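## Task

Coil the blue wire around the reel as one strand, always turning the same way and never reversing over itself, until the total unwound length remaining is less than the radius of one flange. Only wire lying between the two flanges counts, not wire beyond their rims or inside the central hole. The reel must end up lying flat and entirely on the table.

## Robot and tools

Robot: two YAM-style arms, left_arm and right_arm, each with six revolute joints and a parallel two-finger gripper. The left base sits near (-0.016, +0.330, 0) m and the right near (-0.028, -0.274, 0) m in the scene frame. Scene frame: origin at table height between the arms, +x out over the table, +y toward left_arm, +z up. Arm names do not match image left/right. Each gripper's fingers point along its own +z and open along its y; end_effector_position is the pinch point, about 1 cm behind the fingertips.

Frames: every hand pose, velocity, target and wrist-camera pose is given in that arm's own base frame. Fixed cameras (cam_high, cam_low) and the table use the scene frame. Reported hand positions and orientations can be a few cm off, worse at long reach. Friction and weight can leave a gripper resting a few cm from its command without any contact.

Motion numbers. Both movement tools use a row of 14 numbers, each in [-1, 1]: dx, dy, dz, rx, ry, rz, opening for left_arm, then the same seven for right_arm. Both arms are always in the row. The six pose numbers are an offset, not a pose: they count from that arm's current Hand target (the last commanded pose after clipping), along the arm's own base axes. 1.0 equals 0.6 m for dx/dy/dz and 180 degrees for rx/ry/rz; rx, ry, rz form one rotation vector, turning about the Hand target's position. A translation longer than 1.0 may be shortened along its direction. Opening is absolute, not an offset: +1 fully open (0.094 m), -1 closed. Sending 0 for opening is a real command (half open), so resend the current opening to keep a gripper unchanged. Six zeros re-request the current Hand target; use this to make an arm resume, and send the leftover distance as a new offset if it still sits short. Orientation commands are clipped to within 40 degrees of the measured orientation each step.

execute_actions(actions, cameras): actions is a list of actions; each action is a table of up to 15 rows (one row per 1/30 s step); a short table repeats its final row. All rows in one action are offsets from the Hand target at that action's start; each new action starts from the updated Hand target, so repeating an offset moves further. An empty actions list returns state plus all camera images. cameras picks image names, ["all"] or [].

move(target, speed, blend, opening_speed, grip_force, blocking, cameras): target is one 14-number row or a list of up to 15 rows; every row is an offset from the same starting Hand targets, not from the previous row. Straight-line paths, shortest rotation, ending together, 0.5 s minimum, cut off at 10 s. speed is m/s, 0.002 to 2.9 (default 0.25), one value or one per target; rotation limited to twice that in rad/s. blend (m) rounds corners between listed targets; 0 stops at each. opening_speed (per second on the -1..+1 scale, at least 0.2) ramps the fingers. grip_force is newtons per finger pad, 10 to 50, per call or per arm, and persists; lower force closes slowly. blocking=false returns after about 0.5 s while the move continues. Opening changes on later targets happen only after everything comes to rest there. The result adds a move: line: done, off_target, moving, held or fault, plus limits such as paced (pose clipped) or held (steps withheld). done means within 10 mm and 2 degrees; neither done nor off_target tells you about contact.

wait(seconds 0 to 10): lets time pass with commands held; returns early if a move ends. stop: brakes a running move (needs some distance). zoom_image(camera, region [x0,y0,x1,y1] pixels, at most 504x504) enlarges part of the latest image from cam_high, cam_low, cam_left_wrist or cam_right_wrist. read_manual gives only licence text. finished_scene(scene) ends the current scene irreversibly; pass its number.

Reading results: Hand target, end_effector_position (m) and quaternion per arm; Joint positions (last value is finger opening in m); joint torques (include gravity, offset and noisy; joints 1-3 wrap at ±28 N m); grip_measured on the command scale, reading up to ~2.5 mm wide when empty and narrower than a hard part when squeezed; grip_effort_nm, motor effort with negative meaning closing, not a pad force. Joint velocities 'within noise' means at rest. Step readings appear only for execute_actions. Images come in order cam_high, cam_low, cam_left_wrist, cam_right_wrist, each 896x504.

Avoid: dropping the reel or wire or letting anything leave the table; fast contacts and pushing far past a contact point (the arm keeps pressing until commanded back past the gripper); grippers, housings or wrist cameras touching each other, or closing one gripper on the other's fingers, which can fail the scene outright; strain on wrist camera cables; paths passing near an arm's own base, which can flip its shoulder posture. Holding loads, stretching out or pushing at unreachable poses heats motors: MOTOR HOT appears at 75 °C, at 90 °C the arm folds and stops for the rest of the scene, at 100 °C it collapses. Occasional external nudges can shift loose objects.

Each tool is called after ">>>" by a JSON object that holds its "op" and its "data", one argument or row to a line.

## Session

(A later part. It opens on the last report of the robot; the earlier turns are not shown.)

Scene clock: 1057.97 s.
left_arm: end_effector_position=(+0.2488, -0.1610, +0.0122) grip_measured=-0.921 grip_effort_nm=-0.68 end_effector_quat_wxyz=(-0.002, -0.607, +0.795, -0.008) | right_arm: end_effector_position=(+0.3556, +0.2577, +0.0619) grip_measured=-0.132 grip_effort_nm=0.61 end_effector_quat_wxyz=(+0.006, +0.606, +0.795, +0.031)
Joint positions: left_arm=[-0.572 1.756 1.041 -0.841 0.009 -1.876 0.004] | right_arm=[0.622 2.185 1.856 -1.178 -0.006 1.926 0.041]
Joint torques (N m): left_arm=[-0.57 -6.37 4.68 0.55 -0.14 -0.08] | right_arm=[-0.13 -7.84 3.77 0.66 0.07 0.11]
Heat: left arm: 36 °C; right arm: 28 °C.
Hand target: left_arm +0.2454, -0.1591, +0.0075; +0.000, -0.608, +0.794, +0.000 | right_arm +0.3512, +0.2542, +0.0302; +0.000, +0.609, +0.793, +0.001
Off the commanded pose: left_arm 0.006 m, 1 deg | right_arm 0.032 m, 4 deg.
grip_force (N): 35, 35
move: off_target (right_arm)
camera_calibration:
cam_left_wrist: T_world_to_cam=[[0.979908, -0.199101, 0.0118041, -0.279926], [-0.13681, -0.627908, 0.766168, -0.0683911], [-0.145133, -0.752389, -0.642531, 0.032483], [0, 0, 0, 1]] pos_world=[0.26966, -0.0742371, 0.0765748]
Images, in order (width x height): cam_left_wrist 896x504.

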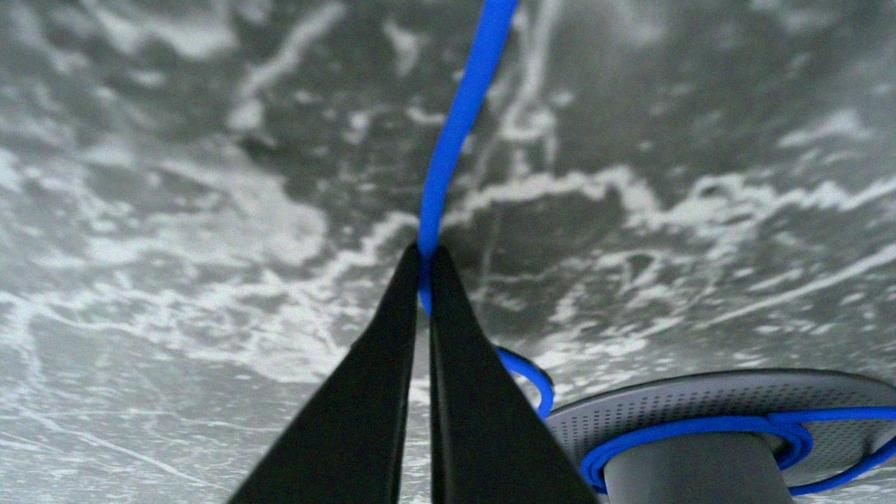

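>>> {"op": "move", "data": {
  "target": [-0.003,0.006,0.083,0,0,0,-1, 0,0,0,0,0,0,-0.12],
  "speed": 0.08,
  "cameras": ["cam_left_wrist","cam_low","cam_high"]
}}

>>> {"op": "zoom_image", "data": {
  "camera": "cam_low",
  "region": [390, 290, 590, 390]
}}

>>> {"op": "zoom_image", "data": {
  "camera": "cam_high",
  "region": [420, 230, 640, 400]
}}

Scene clock: 1064.60 s.
left_arm: end_effector_position=(+0.2390, -0.1547, +0.0446) grip_measured=-0.923 grip_effort_nm=-0.73 end_effector_quat_wxyz=(-0.008, -0.607, +0.795, +0.009) | right_arm: end_effector_position=(+0.3556, +0.2577, +0.0619) grip_measured=-0.132 grip_effort_nm=0.61 end_effector_quat_wxyz=(+0.006, +0.606, +0.795, +0.031)
Joint positions: left_arm=[-0.572 1.698 1.112 -1.008 0.009 -1.876 0.004] | right_arm=[0.622 2.185 1.856 -1.178 -0.006 1.926 0.041]
Joint torques (N m): left_arm=[0.01 -8.16 8.39 0.14 -0.13 -0.01] | right_arm=[0.06 -7.76 3.88 0.64 0.08 0.1]
Heat: left arm: 35 °C; right arm: 28 °C.
Hand target: left_arm +0.2435, -0.1554, +0.0572; -0.001, -0.608, +0.794, +0.000 | right_arm +0.3512, +0.2542, +0.0302; +0.000, +0.609, +0.793, +0.001
Off the commanded pose: left_arm 0.014 m, 1 deg | right_arm 0.032 m, 4 deg.
grip_force (N): 35, 35
move: off_target (left_arm, right_arm)
camera_calibration:
cam_left_wrist: T_world_to_cam=[[0.979716, -0.199069, -0.0230042, -0.267828], [-0.112929, -0.643285, 0.757252, -0.0982187], [-0.165543, -0.739294, -0.652717, 0.0639838], [0, 0, 0, 1]] pos_world=[0.261896, -0.0691961, 0.109978]
Images, in order (width x height): cam_high 896x504, cam_low 896x504, cam_left_wrist 896x504.

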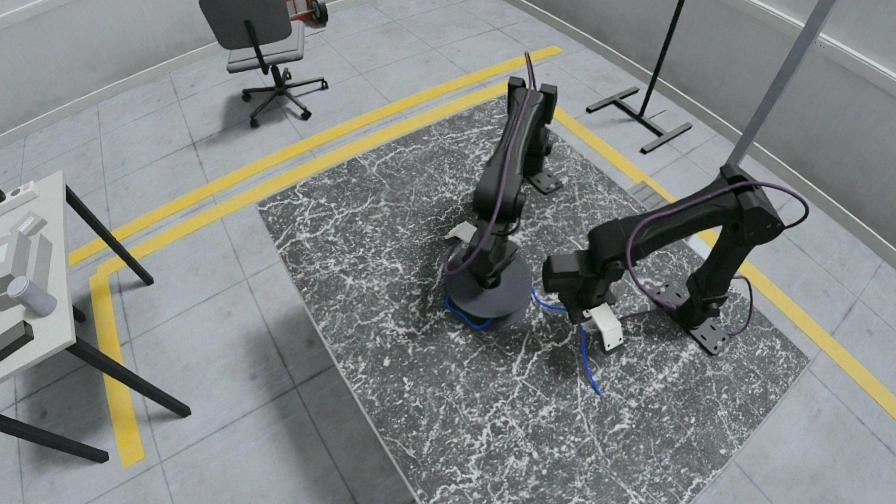

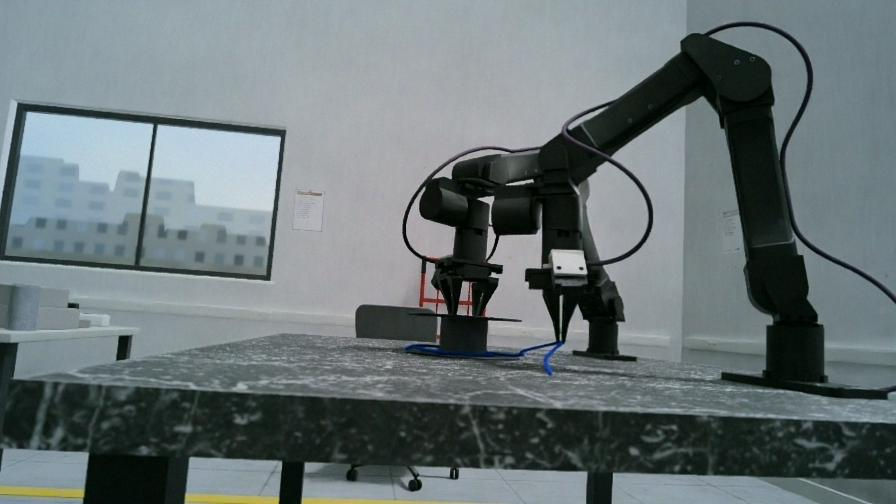

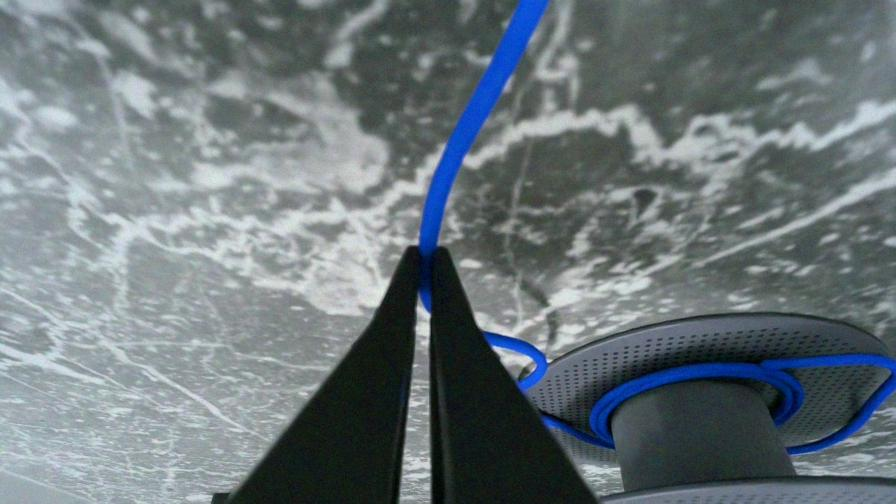

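Scaled by 2.520 from the camera's 896x504 image, which has a finer 1280x720 frame.

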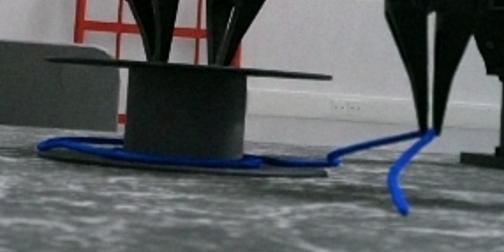

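Scaled by 2.291 from the camera's 896x504 image, which has a finer 1280x720 frame.

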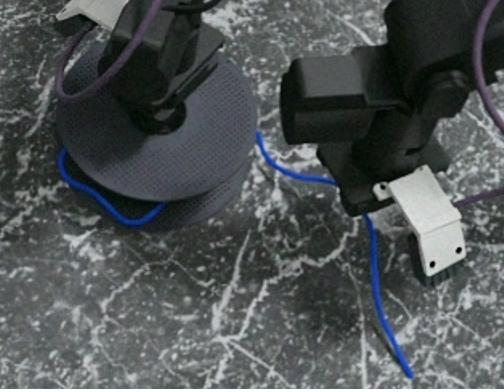

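>>> {"op": "move", "data": {
  "target": [0.04,0.013,0.02,0,0,0.02,-1, 0,0,0,0,0,0,-0.12],
  "speed": 0.06,
  "cameras": ["cam_left_wrist","cam_low","cam_high"]
}}

>>> {"op": "zoom_image", "data": {
  "camera": "cam_low",
  "region": [390, 290, 590, 390]
}}

>>> {"op": "zoom_image", "data": {
  "camera": "cam_left_wrist",
  "region": [420, 230, 896, 504]
}}

Scene clock: 1178.03 s.
left_arm: end_effector_position=(+0.2634, -0.1495, +0.0648) grip_measured=-0.923 grip_effort_nm=-0.73 end_effector_quat_wxyz=(-0.003, -0.630, +0.777, -0.005) | right_arm: end_effector_position=(+0.3556, +0.2577, +0.0619) grip_measured=-0.132 grip_effort_nm=0.61 end_effector_quat_wxyz=(+0.006, +0.606, +0.795, +0.031)
Joint positions: left_arm=[-0.514 1.714 1.214 -1.065 0.009 -1.876 0.004] | right_arm=[0.622 2.185 1.856 -1.178 -0.006 1.926 0.041]
Joint torques (N m): left_arm=[0.47 -6.12 8.92 0.16 -0.14 0.02] | right_arm=[0.03 -7.84 3.95 0.64 0.06 0.08]
Heat: left arm: 37 °C; right arm: 27 °C.
Hand target: left_arm +0.2675, -0.1477, +0.0692; -0.001, -0.633, +0.774, +0.000 | right_arm +0.3512, +0.2542, +0.0302; +0.000, +0.609, +0.793, +0.001
Off the commanded pose: left_arm 0.006 m, 1 deg | right_arm 0.032 m, 4 deg.
grip_force (N): 35, 35
move: off_target (right_arm)
camera_calibration:
cam_left_wrist: T_world_to_cam=[[0.989846, -0.142065, 0.00468186, -0.286153], [-0.0951319, -0.637644, 0.764434, -0.111708], [-0.105614, -0.757118, -0.644685, 0.0659894], [0, 0, 0, 1]] pos_world=[0.27959, -0.0619204, 0.129275]
Images, in order (width x height): cam_high 896x504, cam_low 896x504, cam_left_wrist 896x504.

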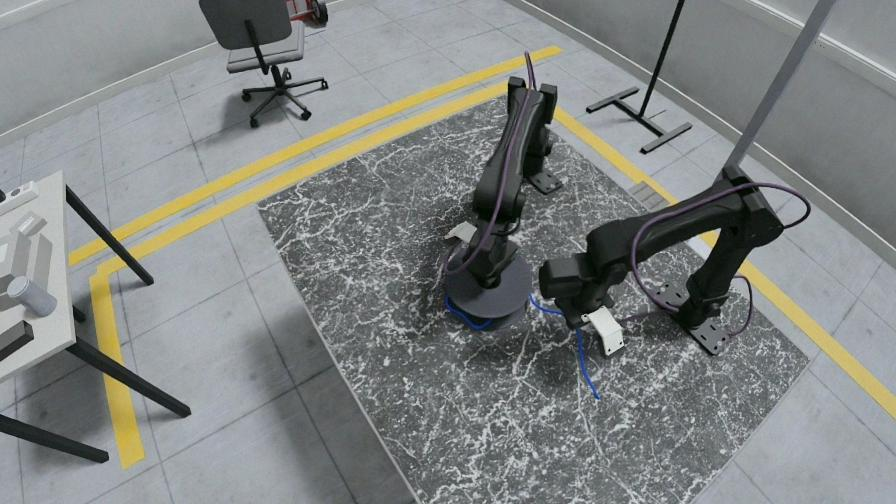

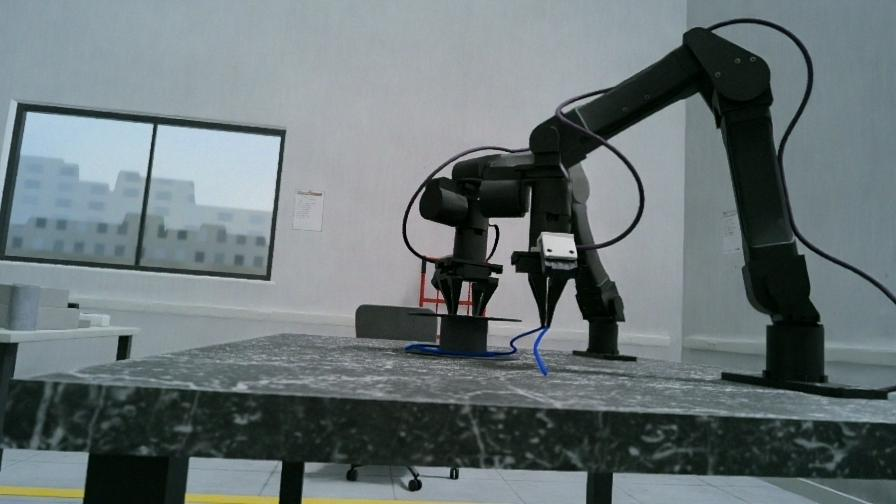

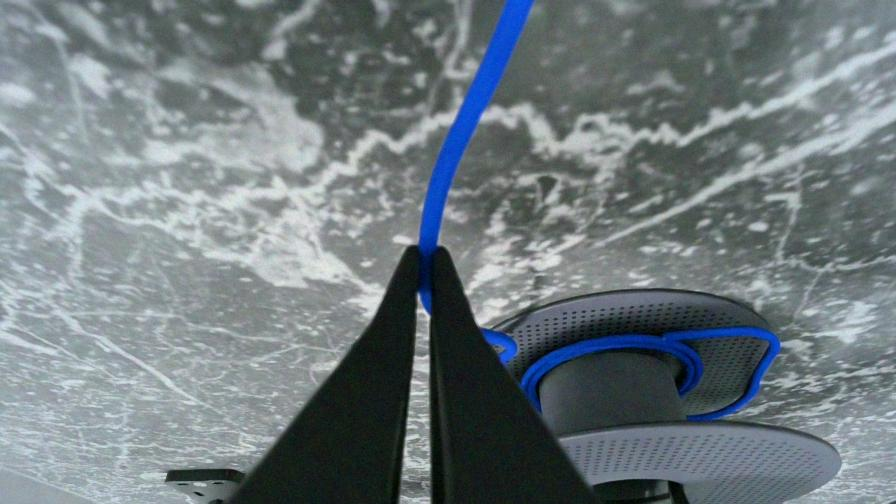

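Scaled by 2.520 from the camera's 896x504 image, which has a finer 1280x720 frame.

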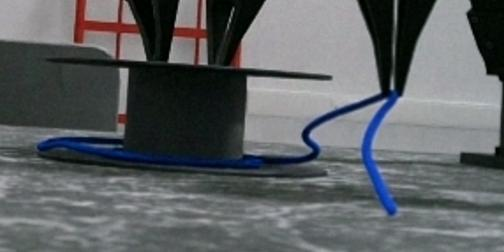

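Scaled by 1.059 from the camera's 896x504 image, which has a finer 1280x720 frame.

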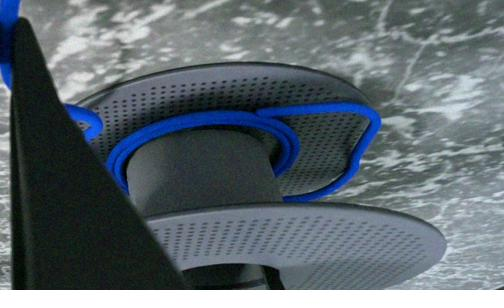

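>>> {"op": "move", "data": {
  "target": [0.01,-0.1525,-0.0333,0,0,0,-1, 0,0,0,0,0,0.6389,-0.08],
  "speed": 0.2,
  "cameras": ["all"]
}}

>>> {"op": "zoom_image", "data": {
  "camera": "cam_low",
  "region": [390, 290, 590, 390]
}}

>>> {"op": "zoom_image", "data": {
  "camera": "cam_high",
  "region": [420, 230, 640, 400]
}}

Scene clock: 1192.93 s.
left_arm: end_effector_position=(+0.2668, -0.2051, +0.0523) grip_measured=-0.923 grip_effort_nm=-0.73 end_effector_quat_wxyz=(-0.006, -0.630, +0.776, +0.002) | right_arm: end_effector_position=(+0.3555, +0.2603, +0.0647) grip_measured=-0.099 grip_effort_nm=0.99 end_effector_quat_wxyz=(+0.024, +0.007, +0.999, +0.029)
Joint positions: left_arm=[-0.653 1.861 1.345 -1.061 0.011 -2.017 0.004] | right_arm=[0.622 2.181 1.859 -1.177 -0.019 0.637 0.042]
Joint torques (N m): left_arm=[-0.02 -8.06 6 0.42 -0.07 0.03] | right_arm=[-0.03 -12.38 6.17 0.36 0.02 0.02]
Heat: left arm: 37 °C; right arm: 27 °C.
Hand target: left_arm +0.2660, -0.2042, +0.0524; -0.006, -0.630, +0.776, +0.004 (not the last commanded pose) | right_arm +0.3549, +0.2599, +0.0628; +0.022, +0.007, +0.999, +0.027 (not the last commanded pose)
Off the commanded pose: left_arm 0.035 m, 1 deg | right_arm 0.035 m, 41 deg.
grip_force (N): 35, 35
move: held (left_arm, right_arm; a check stopped the path); limits=held
pose unreachable (left arm): on one or more control steps of this call, first in action 0 (counted from 0), this arm could not follow its commanded pose, so it was not sent that pose on those steps. It may still have moved: this result reports where it is.
cause: moving toward the commanded pose would bring a part of the arm too close to another arm (this arm's wrist (the part past joint 4) and the right arm's wrist (the part past joint 4), along the way the arms are being sent, or toward where that arm still pushes).
pose unreachable (right arm): on one or more control steps of this call, first in action 0 (counted from 0), this arm could not follow its commanded pose, so it was not sent that pose on those steps. It may still have moved: this result reports where it is.
cause: moving toward the commanded pose would bring a part of the arm too close to another arm (this arm's wrist (the part past joint 4) and the left arm's wrist (the part past joint 4), along the way the arms are being sent, or toward where that arm still pushes).
camera_calibration:
cam_left_wrist: T_world_to_cam=[[0.990094, -0.140131, -0.00872913, -0.296373], [-0.0843079, -0.64309, 0.761136, -0.141239], [-0.112272, -0.75286, -0.648534, 0.0190618], [0, 0, 0, 1]] pos_world=[0.283669, -0.118009, 0.117277]
cam_right_wrist: T_world_to_cam=[[0.0605368, -0.996769, -0.0527831, 0.23744], [-0.699681, -0.0800887, 0.709953, 0.231122], [-0.711887, -0.00604698, -0.702268, 0.412756], [0, 0, 0, 1]] pos_world=[0.441173, 0.25768, 0.138313]

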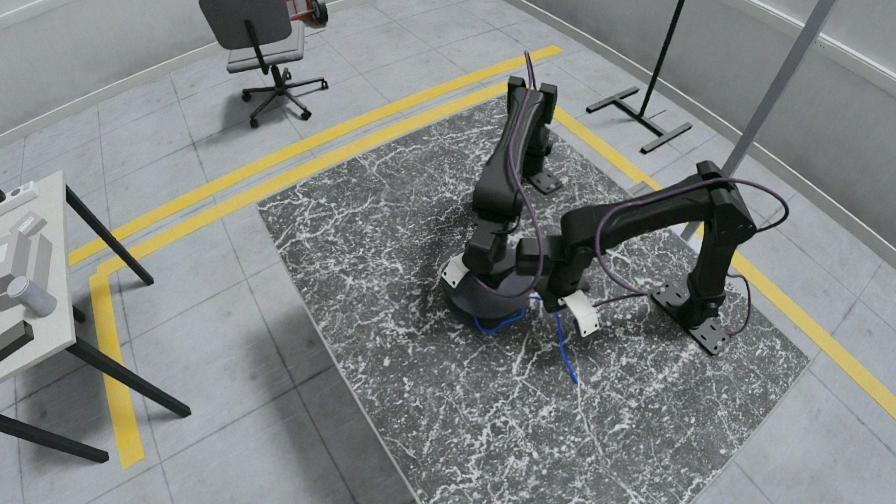

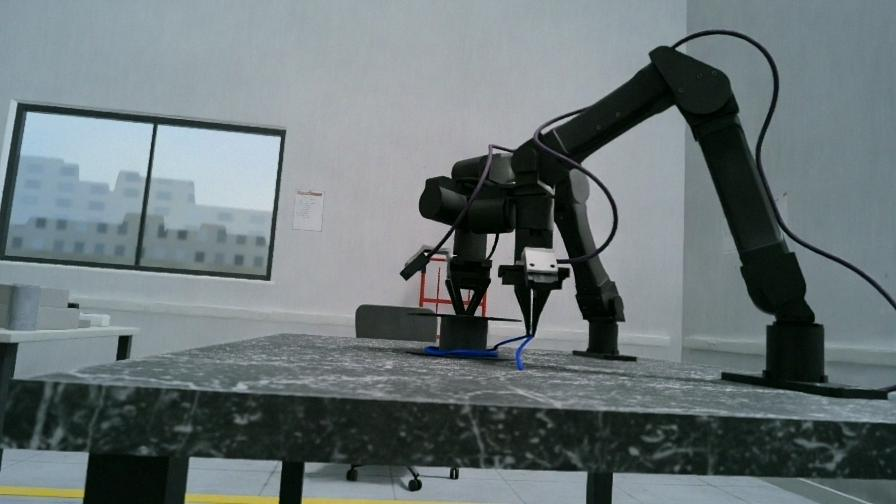

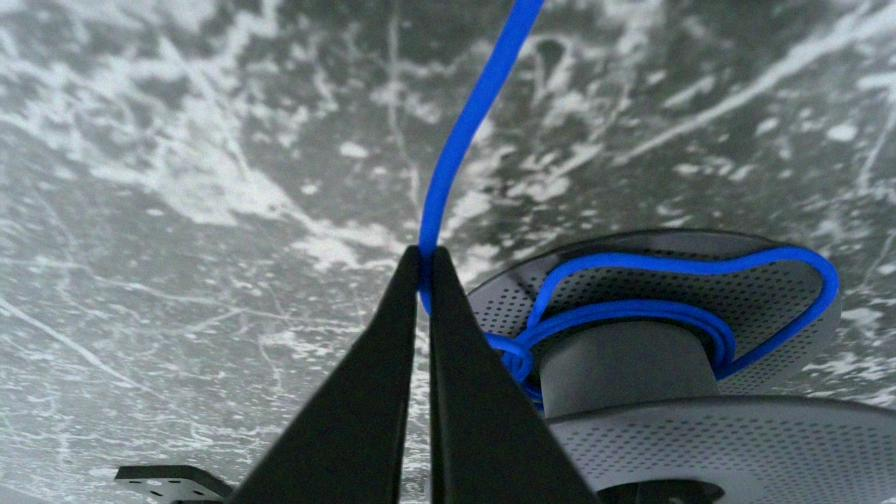

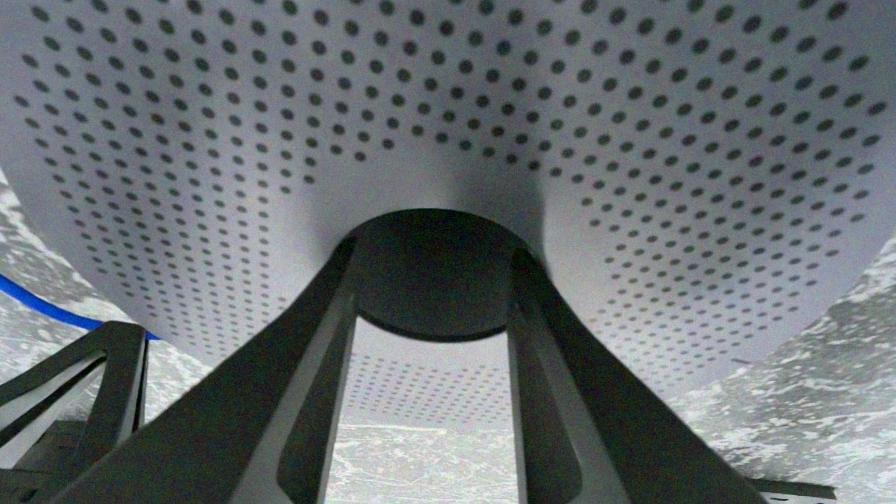

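Scaled by 2.520 from the camera's 896x504 image, which has a finer 1280x720 frame.

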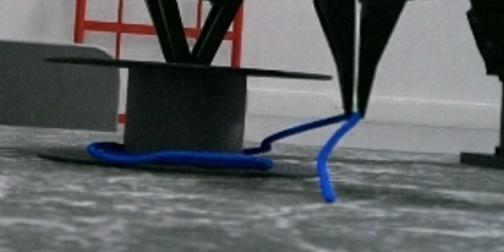

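Scaled by 2.291 from the camera's 896x504 image, which has a finer 1280x720 frame.

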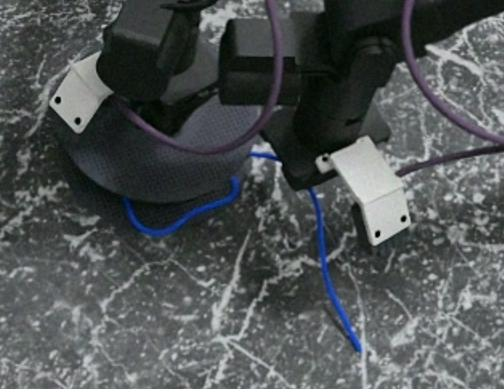

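>>> {"op": "zoom_image", "data": {
  "camera": "cam_left_wrist",
  "region": [450, 220, 860, 420]
}}

>>> {"op": "zoom_image", "data": {
  "camera": "cam_left_wrist",
  "region": [460, 280, 620, 420]
}}

Scaled by 1.229 from the camera's 896x504 image, which has a finer 1280x720 frame.

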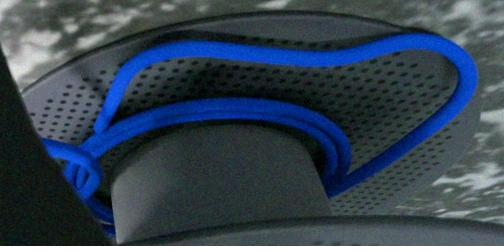

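Scaled by 3.150 from the camera's 896x504 image, which has a finer 1280x720 frame.

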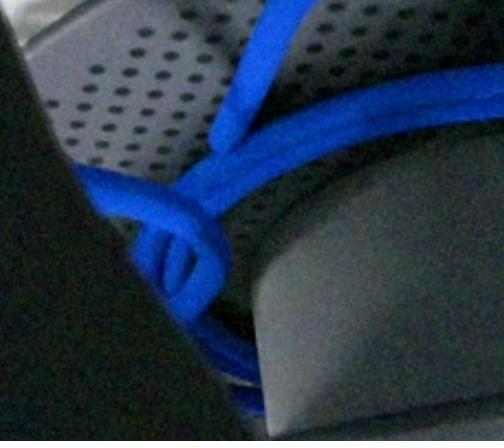

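>>> {"op": "move", "data": {
  "target": [
    [0,0,0.0,-0.0290,-0.1642,0,-1, -0.006,-0.009,-0.0533,0,0,0,-0.08],
    [0.0087,-0.0662,-0.008,-0.0290,-0.1642,0,-1, -0.006,-0.009,-0.0533,0,0,0.2722,-0.08]
  ],
  "speed": 0.2,
  "cameras": ["all"]
}}

>>> {"op": "zoom_image", "data": {
  "camera": "cam_left_wrist",
  "region": [400, 150, 896, 504]
}}

Scene clock: 1222.30 s.
left_arm: end_effector_position=(+0.2643, -0.2366, +0.0401) grip_measured=-0.923 grip_effort_nm=-0.73 end_effector_quat_wxyz=(+0.143, -0.578, +0.780, -0.190) | right_arm: end_effector_position=(+0.3612, +0.2624, +0.0658) grip_measured=-0.092 grip_effort_nm=0.63 end_effector_quat_wxyz=(+0.060, -0.393, +0.916, +0.046)
Joint positions: left_arm=[-0.86 1.611 0.885 -0.432 -0.252 -2.083 0.004] | right_arm=[0.599 2.139 1.79 -1.087 -0.066 -0.207 0.043]
Joint torques (N m): left_arm=[-0.68 -5.48 9.26 1.32 -0.37 -0.03] | right_arm=[-0.32 -6.09 5.29 0.24 -0.07 -0.41]
Heat: left arm: 35 °C; right arm: 28 °C.
Hand target: left_arm +0.2712, -0.2441, +0.0477; +0.164, -0.609, +0.752, -0.192 | right_arm +0.3513, +0.2543, +0.0307; +0.008, -0.408, +0.912, +0.034
Off the commanded pose: left_arm 0.013 m, 5 deg | right_arm 0.037 m, 6 deg.
joint sent to its limit (left arm) — joint 6 (wrist roll), lower limit. The joint targets are off in orientation, not in position.
grip_force (N): 35, 35
move: off_target (left_arm, right_arm)
camera_calibration:
cam_left_wrist: T_world_to_cam=[[0.865082, -0.194412, 0.462425, -0.297115], [-0.488633, -0.535067, 0.68916, -0.0170553], [0.113447, -0.822136, -0.557873, -0.0925279], [0, 0, 0, 1]] pos_world=[0.259192, -0.142959, 0.0975282]
cam_right_wrist: T_world_to_cam=[[0.77394, -0.632786, -0.0244601, -0.115734], [-0.474351, -0.604887, 0.639611, 0.295486], [-0.419533, -0.483418, -0.768309, 0.441701], [0, 0, 0, 1]] pos_world=[0.415044, 0.319027, 0.147536]

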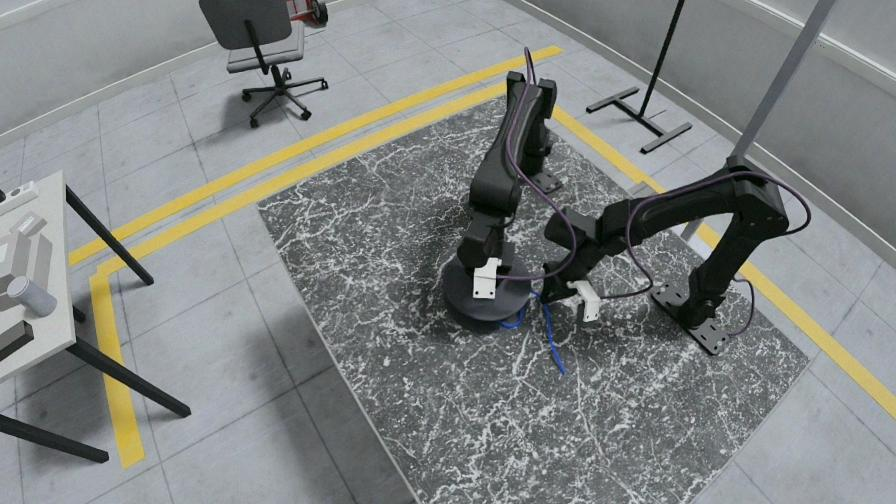

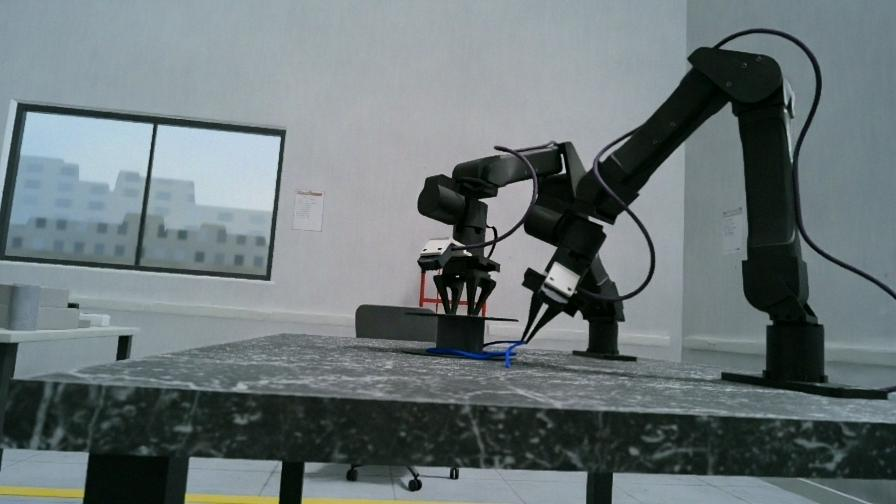

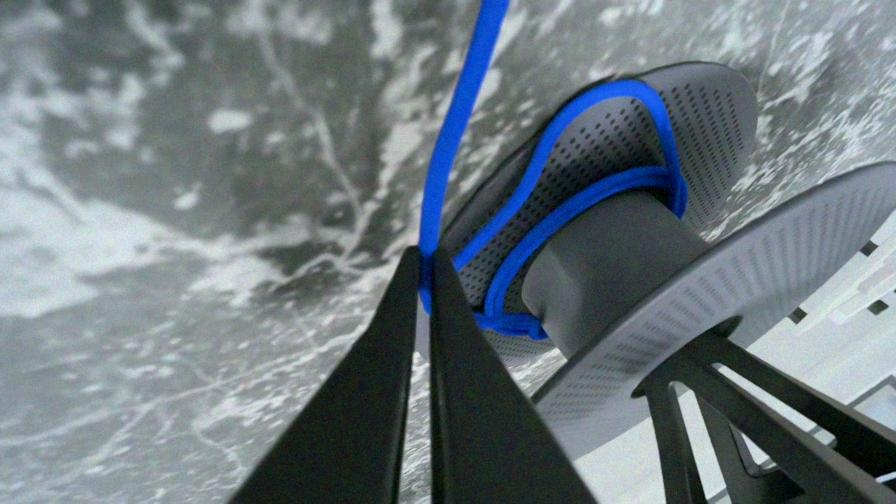

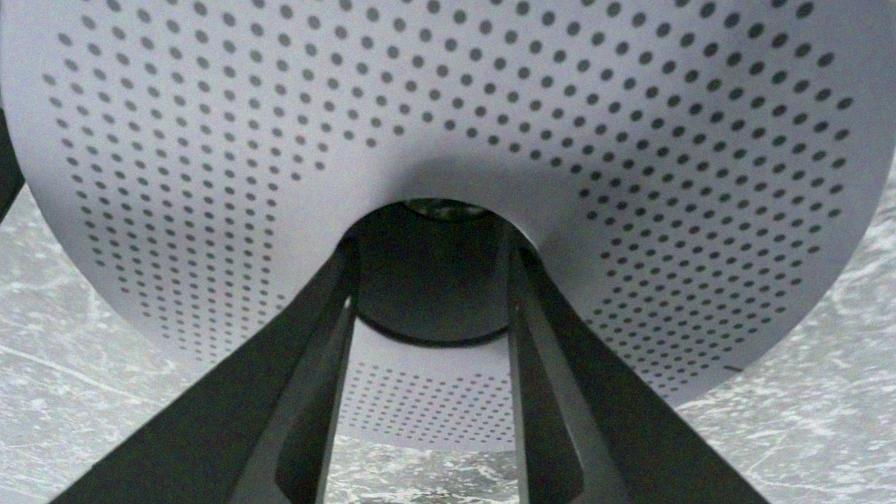

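Scaled by 1.016 from the camera's 896x504 image, which has a finer 1280x720 frame.

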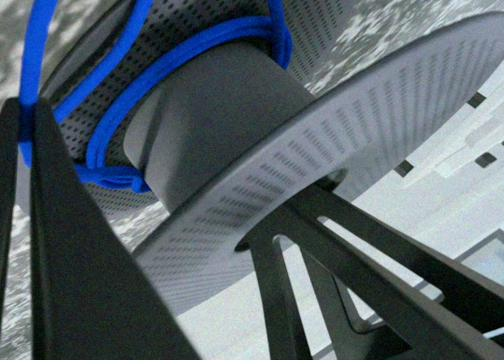

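>>> {"op": "move", "data": {
  "target": [
    [-0.0253,0.0352,-0.0362,0,0,-0.05,-1, 0,0,0,0,0,0,-0.08],
    [-0.0253,0.0352,-0.0362,0,0,-0.05,-0.6, 0,0,0,0,0,0,-0.08],
    [-0.075,0.045,0.08,0,0,-0.05,-0.5, 0,0,0,0,0,0,-0.08]
  ],
  "speed": 0.12,
  "cameras": ["all"]
}}

>>> {"op": "zoom_image", "data": {
  "camera": "cam_high",
  "region": [420, 230, 640, 400]
}}

Scene clock: 1251.80 s.
left_arm: end_effector_position=(+0.2224, -0.2158, +0.0826) grip_measured=-0.502 grip_effort_nm=0.15 end_effector_quat_wxyz=(+0.137, -0.548, +0.802, -0.196) | right_arm: end_effector_position=(+0.3613, +0.2625, +0.0659) grip_measured=-0.092 grip_effort_nm=0.63 end_effector_quat_wxyz=(+0.060, -0.393, +0.916, +0.046)
Joint positions: left_arm=[-0.917 1.36 0.837 -0.629 -0.248 -2.062 0.023] | right_arm=[0.599 2.139 1.79 -1.087 -0.066 -0.207 0.043]
Joint torques (N m): left_arm=[-0.55 -5.42 9.48 1.08 -0.43 -0.03] | right_arm=[-0.31 -6.09 5.45 0.25 -0.04 -0.4]
Heat: left arm: 37 °C; right arm: 28 °C.
Hand target: left_arm +0.2263, -0.2171, +0.0956; +0.148, -0.549, +0.797, -0.204 | right_arm +0.3514, +0.2544, +0.0308; +0.008, -0.408, +0.912, +0.034
Off the commanded pose: left_arm 0.014 m, 2 deg | right_arm 0.037 m, 6 deg.
grip_force (N): 35, 35
move: off_target (left_arm, right_arm); target 3's new opening was sent with left_arm's hand 0.014 m and 2 deg from that target
camera_calibration:
cam_left_wrist: T_world_to_cam=[[0.84576, -0.26092, 0.465415, -0.286663], [-0.531006, -0.496911, 0.686376, -0.0377447], [0.0521801, -0.827648, -0.558817, -0.0343643], [0, 0, 0, 1]] pos_world=[0.224199, -0.121993, 0.140121]
cam_right_wrist: T_world_to_cam=[[0.774167, -0.632512, -0.0243466, -0.115867], [-0.474356, -0.605199, 0.639313, 0.295629], [-0.419108, -0.483386, -0.768561, 0.441677], [0, 0, 0, 1]] pos_world=[0.415044, 0.319127, 0.147636]

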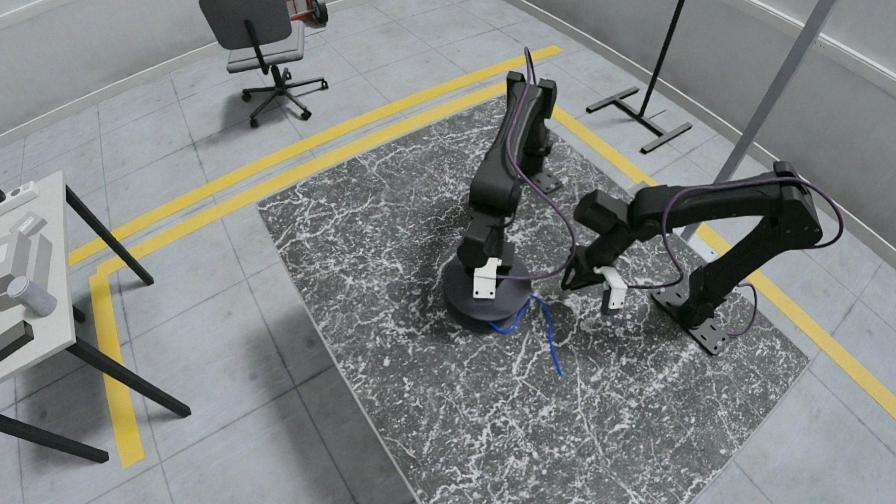

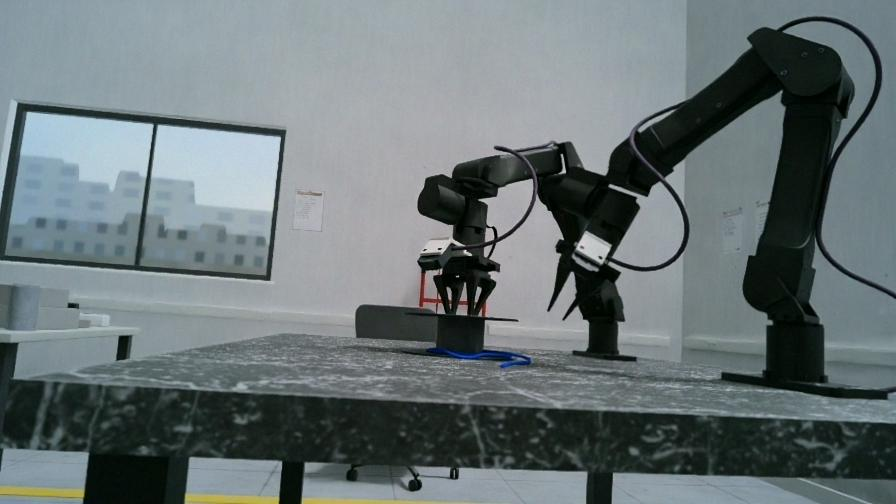

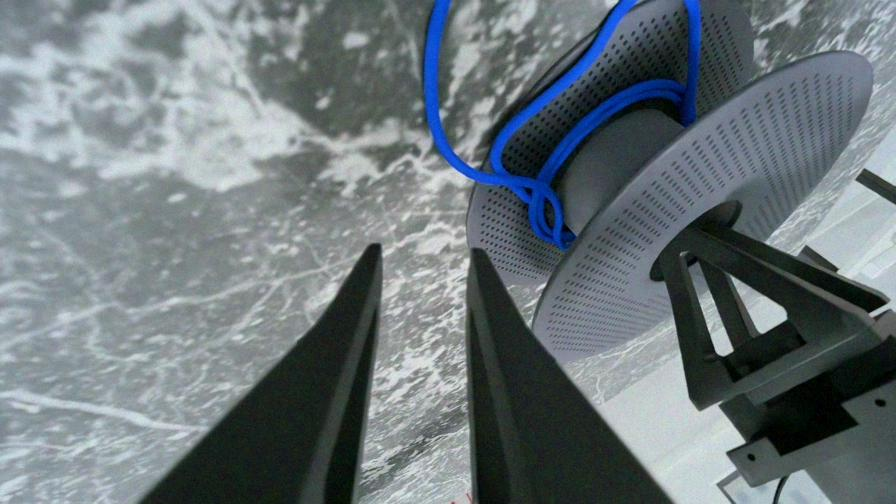

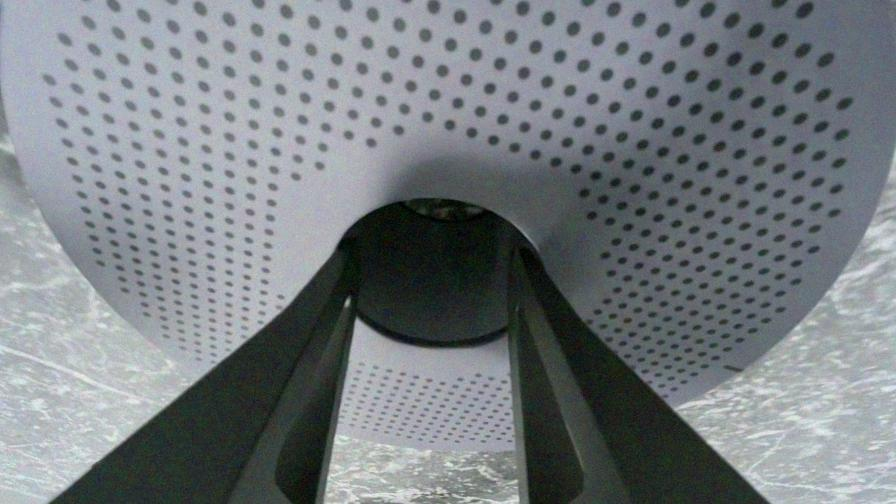

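Scaled by 2.291 from the camera's 896x504 image, which has a finer 1280x720 frame.

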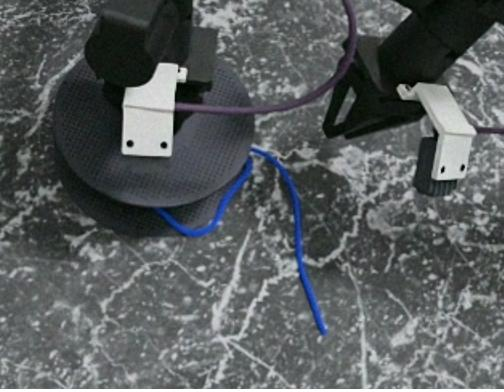

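>>> {"op": "zoom_image", "data": {
  "camera": "cam_left_wrist",
  "region": [400, 0, 760, 280]
}}

>>> {"op": "zoom_image", "data": {
  "camera": "cam_left_wrist",
  "region": [460, 120, 620, 260]
}}

Scaled by 1.400 from the camera's 896x504 image, which has a finer 1280x720 frame.

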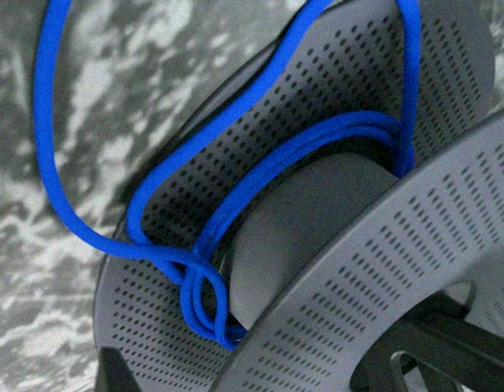

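Scaled by 3.150 from the camera's 896x504 image, which has a finer 1280x720 frame.

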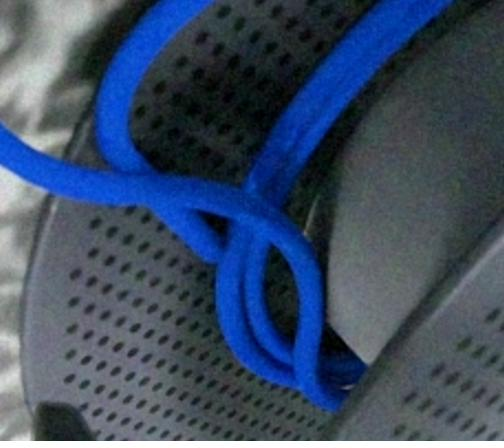

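>>> {"op": "execute_actions", "data": {
  "actions": [],
  "cameras": ["cam_left_wrist", "cam_high"]
}}

Scene clock: 1279.07 s.
left_arm: end_effector_position=(+0.2224, -0.2158, +0.0826) grip_measured=-0.502 grip_effort_nm=0.15 end_effector_quat_wxyz=(+0.137, -0.548, +0.802, -0.196) | right_arm: end_effector_position=(+0.3613, +0.2625, +0.0659) grip_measured=-0.092 grip_effort_nm=0.63 end_effector_quat_wxyz=(+0.060, -0.393, +0.916, +0.046)
Joint positions: left_arm=[-0.917 1.36 0.837 -0.629 -0.248 -2.062 0.023] | right_arm=[0.599 2.139 1.79 -1.087 -0.066 -0.207 0.043]
Joint velocities: within noise
Joint torques (N m): left_arm=[-0.57 -5.42 9.5 1.09 -0.42 -0.02] | right_arm=[-0.21 -6.04 5.33 0.27 -0.03 -0.46]
Heat: left arm: 38 °C; right arm: 29 °C.
Hand target: left_arm +0.2263, -0.2171, +0.0956; +0.148, -0.549, +0.797, -0.204 | right_arm +0.3514, +0.2544, +0.0308; +0.008, -0.408, +0.912, +0.034
Tool commands: left_gripper/opening=-0.5 right_gripper/opening=-0.08
Off the commanded pose: left_arm 0.014 m, 2 deg | right_arm 0.037 m, 6 deg.
grip_force (N): 35, 35
camera_calibration:
cam_left_wrist: T_world_to_cam=[[0.84576, -0.26092, 0.465415, -0.286663], [-0.531006, -0.496911, 0.686376, -0.0377447], [0.0521801, -0.827648, -0.558817, -0.0343643], [0, 0, 0, 1]] pos_world=[0.224199, -0.121993, 0.140121]
Images, in order (width x height): cam_high 896x504, cam_left_wrist 896x504.

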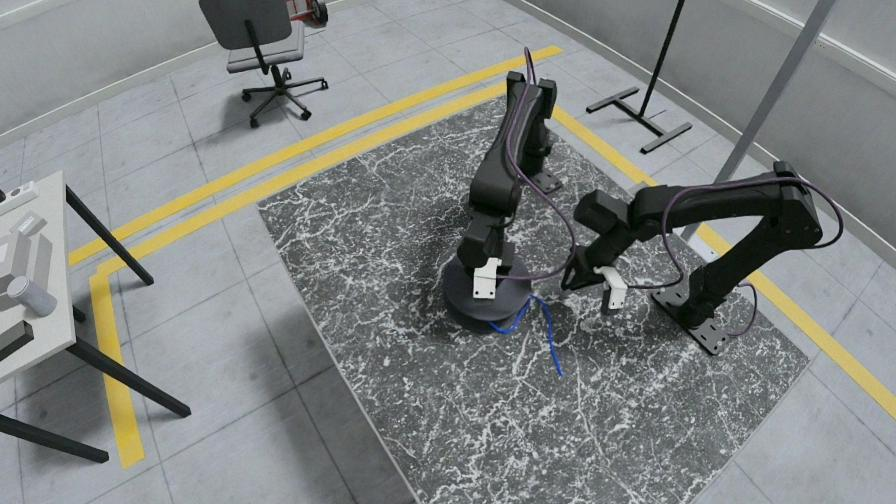

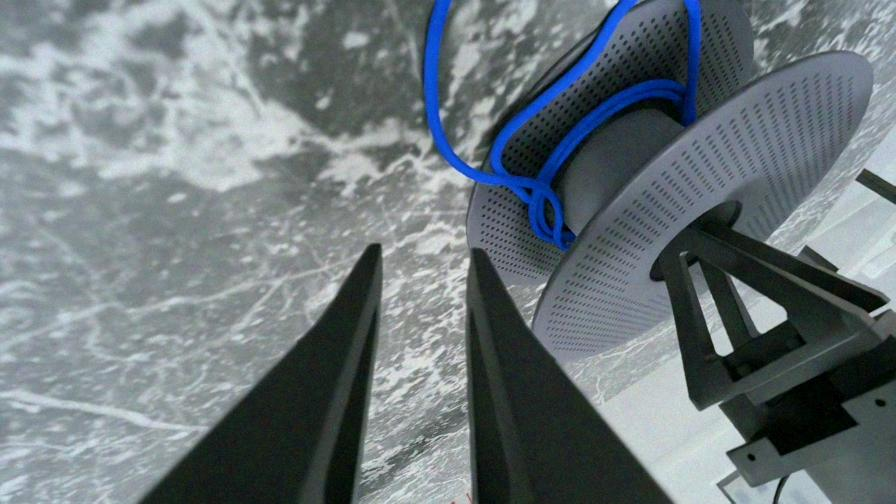

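>>> {"op": "zoom_image", "data": {
  "camera": "cam_left_wrist",
  "region": [400, 0, 780, 290]
}}

>>> {"op": "zoom_image", "data": {
  "camera": "cam_high",
  "region": [420, 240, 620, 390]
}}

Scaled by 1.326 from the camera's 896x504 image, which has a finer 1280x720 frame.

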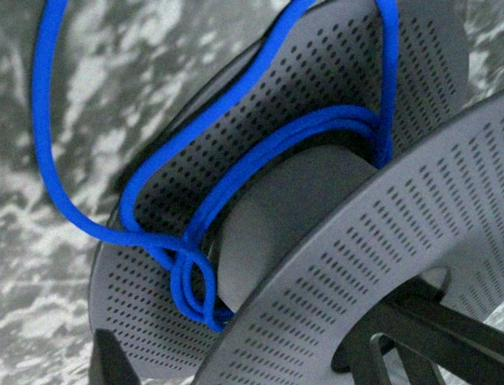

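Scaled by 2.520 from the camera's 896x504 image, which has a finer 1280x720 frame.

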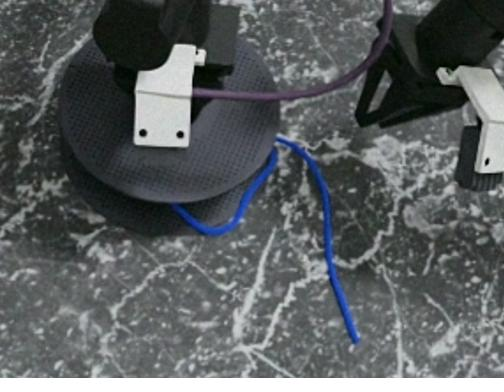

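>>> {"op": "move", "data": {
  "target": [
    [0.148, 0.112, 0.0, 0.0528, 0.1531, 0.0048, -0.4, 0,0,0,0,0,0,-1]
  ],
  "speed": 0.25,
  "cameras": ["cam_left_wrist"]
}}

Scene clock: 1316.53 s.
left_arm: end_effector_position=(+0.3114, -0.1489, +0.0922) grip_measured=-0.402 grip_effort_nm=0.15 end_effector_quat_wxyz=(+0.001, -0.574, +0.819, -0.002) | right_arm: end_effector_position=(+0.3572, +0.2592, +0.0424) grip_measured=-0.994 grip_effort_nm=-0.36 end_effector_quat_wxyz=(+0.030, -0.404, +0.914, +0.038)
Joint positions: left_arm=[-0.449 1.853 1.496 -1.209 0 -1.672 0.028] | right_arm=[0.599 2.194 1.79 -1.094 -0.064 -0.23 0]
Joint torques (N m): left_arm=[0.12 -7.13 9.14 0.23 -0.08 0.06] | right_arm=[-0.17 -10.89 5.74 0.2 0.02 -0.09]
Heat: left arm: 38 °C; right arm: 29 °C.
Hand target: left_arm +0.3150, -0.1499, +0.0956; +0.000, -0.573, +0.819, -0.001 | right_arm +0.3513, +0.2543, +0.0308; +0.008, -0.408, +0.912, +0.034
Off the commanded pose: left_arm 0.005 m, 0 deg | right_arm 0.014 m, 3 deg.
grip_force (N): 35, 35
move: off_target (right_arm)
camera_calibration:
cam_left_wrist: T_world_to_cam=[[0.960537, -0.27806, 0.00714801, -0.345098], [-0.186762, -0.625685, 0.757389, -0.0968224], [-0.206127, -0.728836, -0.652924, 0.125503], [0, 0, 0, 1]] pos_world=[0.339266, -0.0650667, 0.157743]
Images, in order (width x height): cam_left_wrist 896x504.

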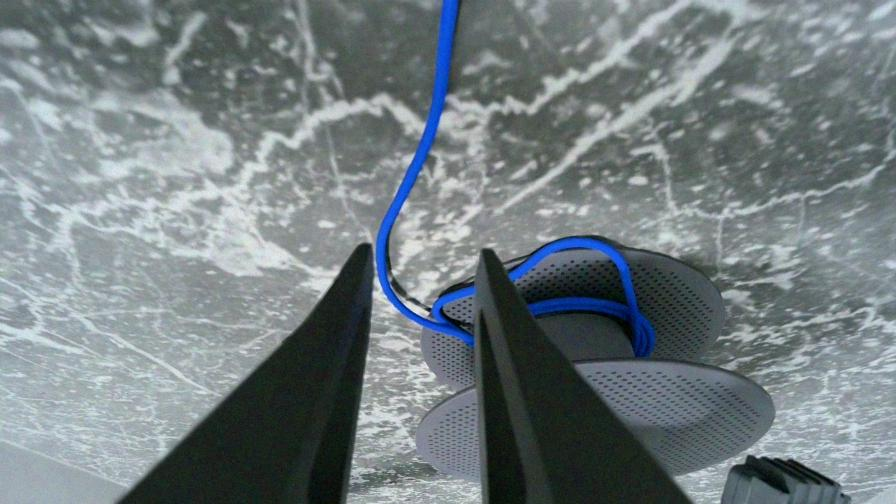

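>>> {"op": "move", "data": {
  "target": [
    [0.02, 0.033, 0.0, 0,0,0, -0.4, 0,0,0,0,0,-0.683,-1],
    [0.02, 0.033, 0.0, 0,0,0, -0.4, 0,0,0,0,0,-0.683,-0.1]
  ],
  "speed": 0.4,
  "cameras": ["cam_left_wrist"]
}}

Scene clock: 1337.40 s.
left_arm: end_effector_position=(+0.3220, -0.1310, +0.0915) grip_measured=-0.402 grip_effort_nm=0.15 end_effector_quat_wxyz=(+0.001, -0.572, +0.821, -0.001) | right_arm: end_effector_position=(+0.3590, +0.2587, +0.0652) grip_measured=-0.109 grip_effort_nm=0.46 end_effector_quat_wxyz=(+0.042, +0.605, +0.794, +0.049)
Joint positions: left_arm=[-0.389 1.865 1.509 -1.212 0 -1.606 0.028] | right_arm=[0.644 2.141 1.794 -1.107 0.053 1.944 0.042]
Joint torques (N m): left_arm=[0.54 -7.3 9.37 0.22 -0.06 0.06] | right_arm=[0.5 -6.78 4.27 0.6 0.13 0.09]
Heat: left arm: 37 °C; right arm: 29 °C.
Hand target: left_arm +0.3270, -0.1301, +0.0957; +0.000, -0.573, +0.819, -0.001 | right_arm +0.3513, +0.2544, +0.0308; +0.034, +0.607, +0.794, +0.009
Off the commanded pose: left_arm 0.007 m, 0 deg | right_arm 0.036 m, 5 deg.
grip_force (N): 35, 35
move: off_target (right_arm)
camera_calibration:
cam_left_wrist: T_world_to_cam=[[0.958949, -0.283544, 0.00445964, -0.350285], [-0.188428, -0.625354, 0.75725, -0.082483], [-0.211925, -0.727004, -0.65311, 0.142431], [0, 0, 0, 1]] pos_world=[0.350548, -0.0473541, 0.157046]
Images, in order (width x height): cam_left_wrist 896x504.

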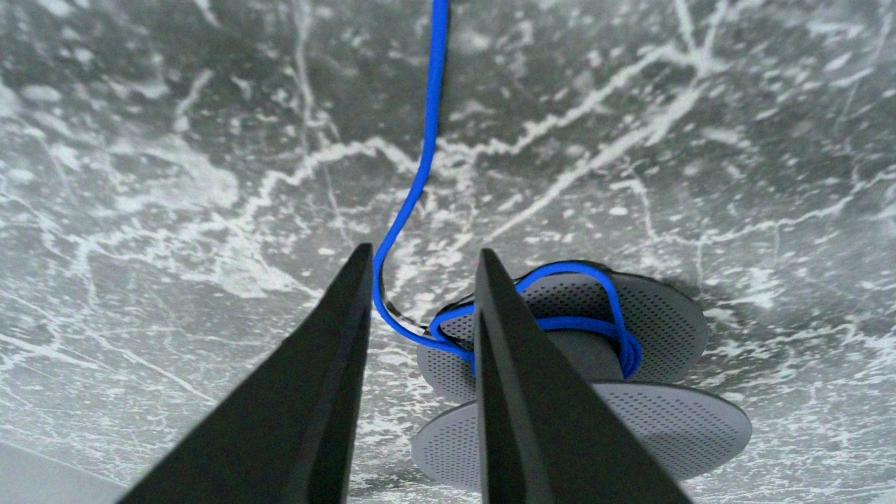

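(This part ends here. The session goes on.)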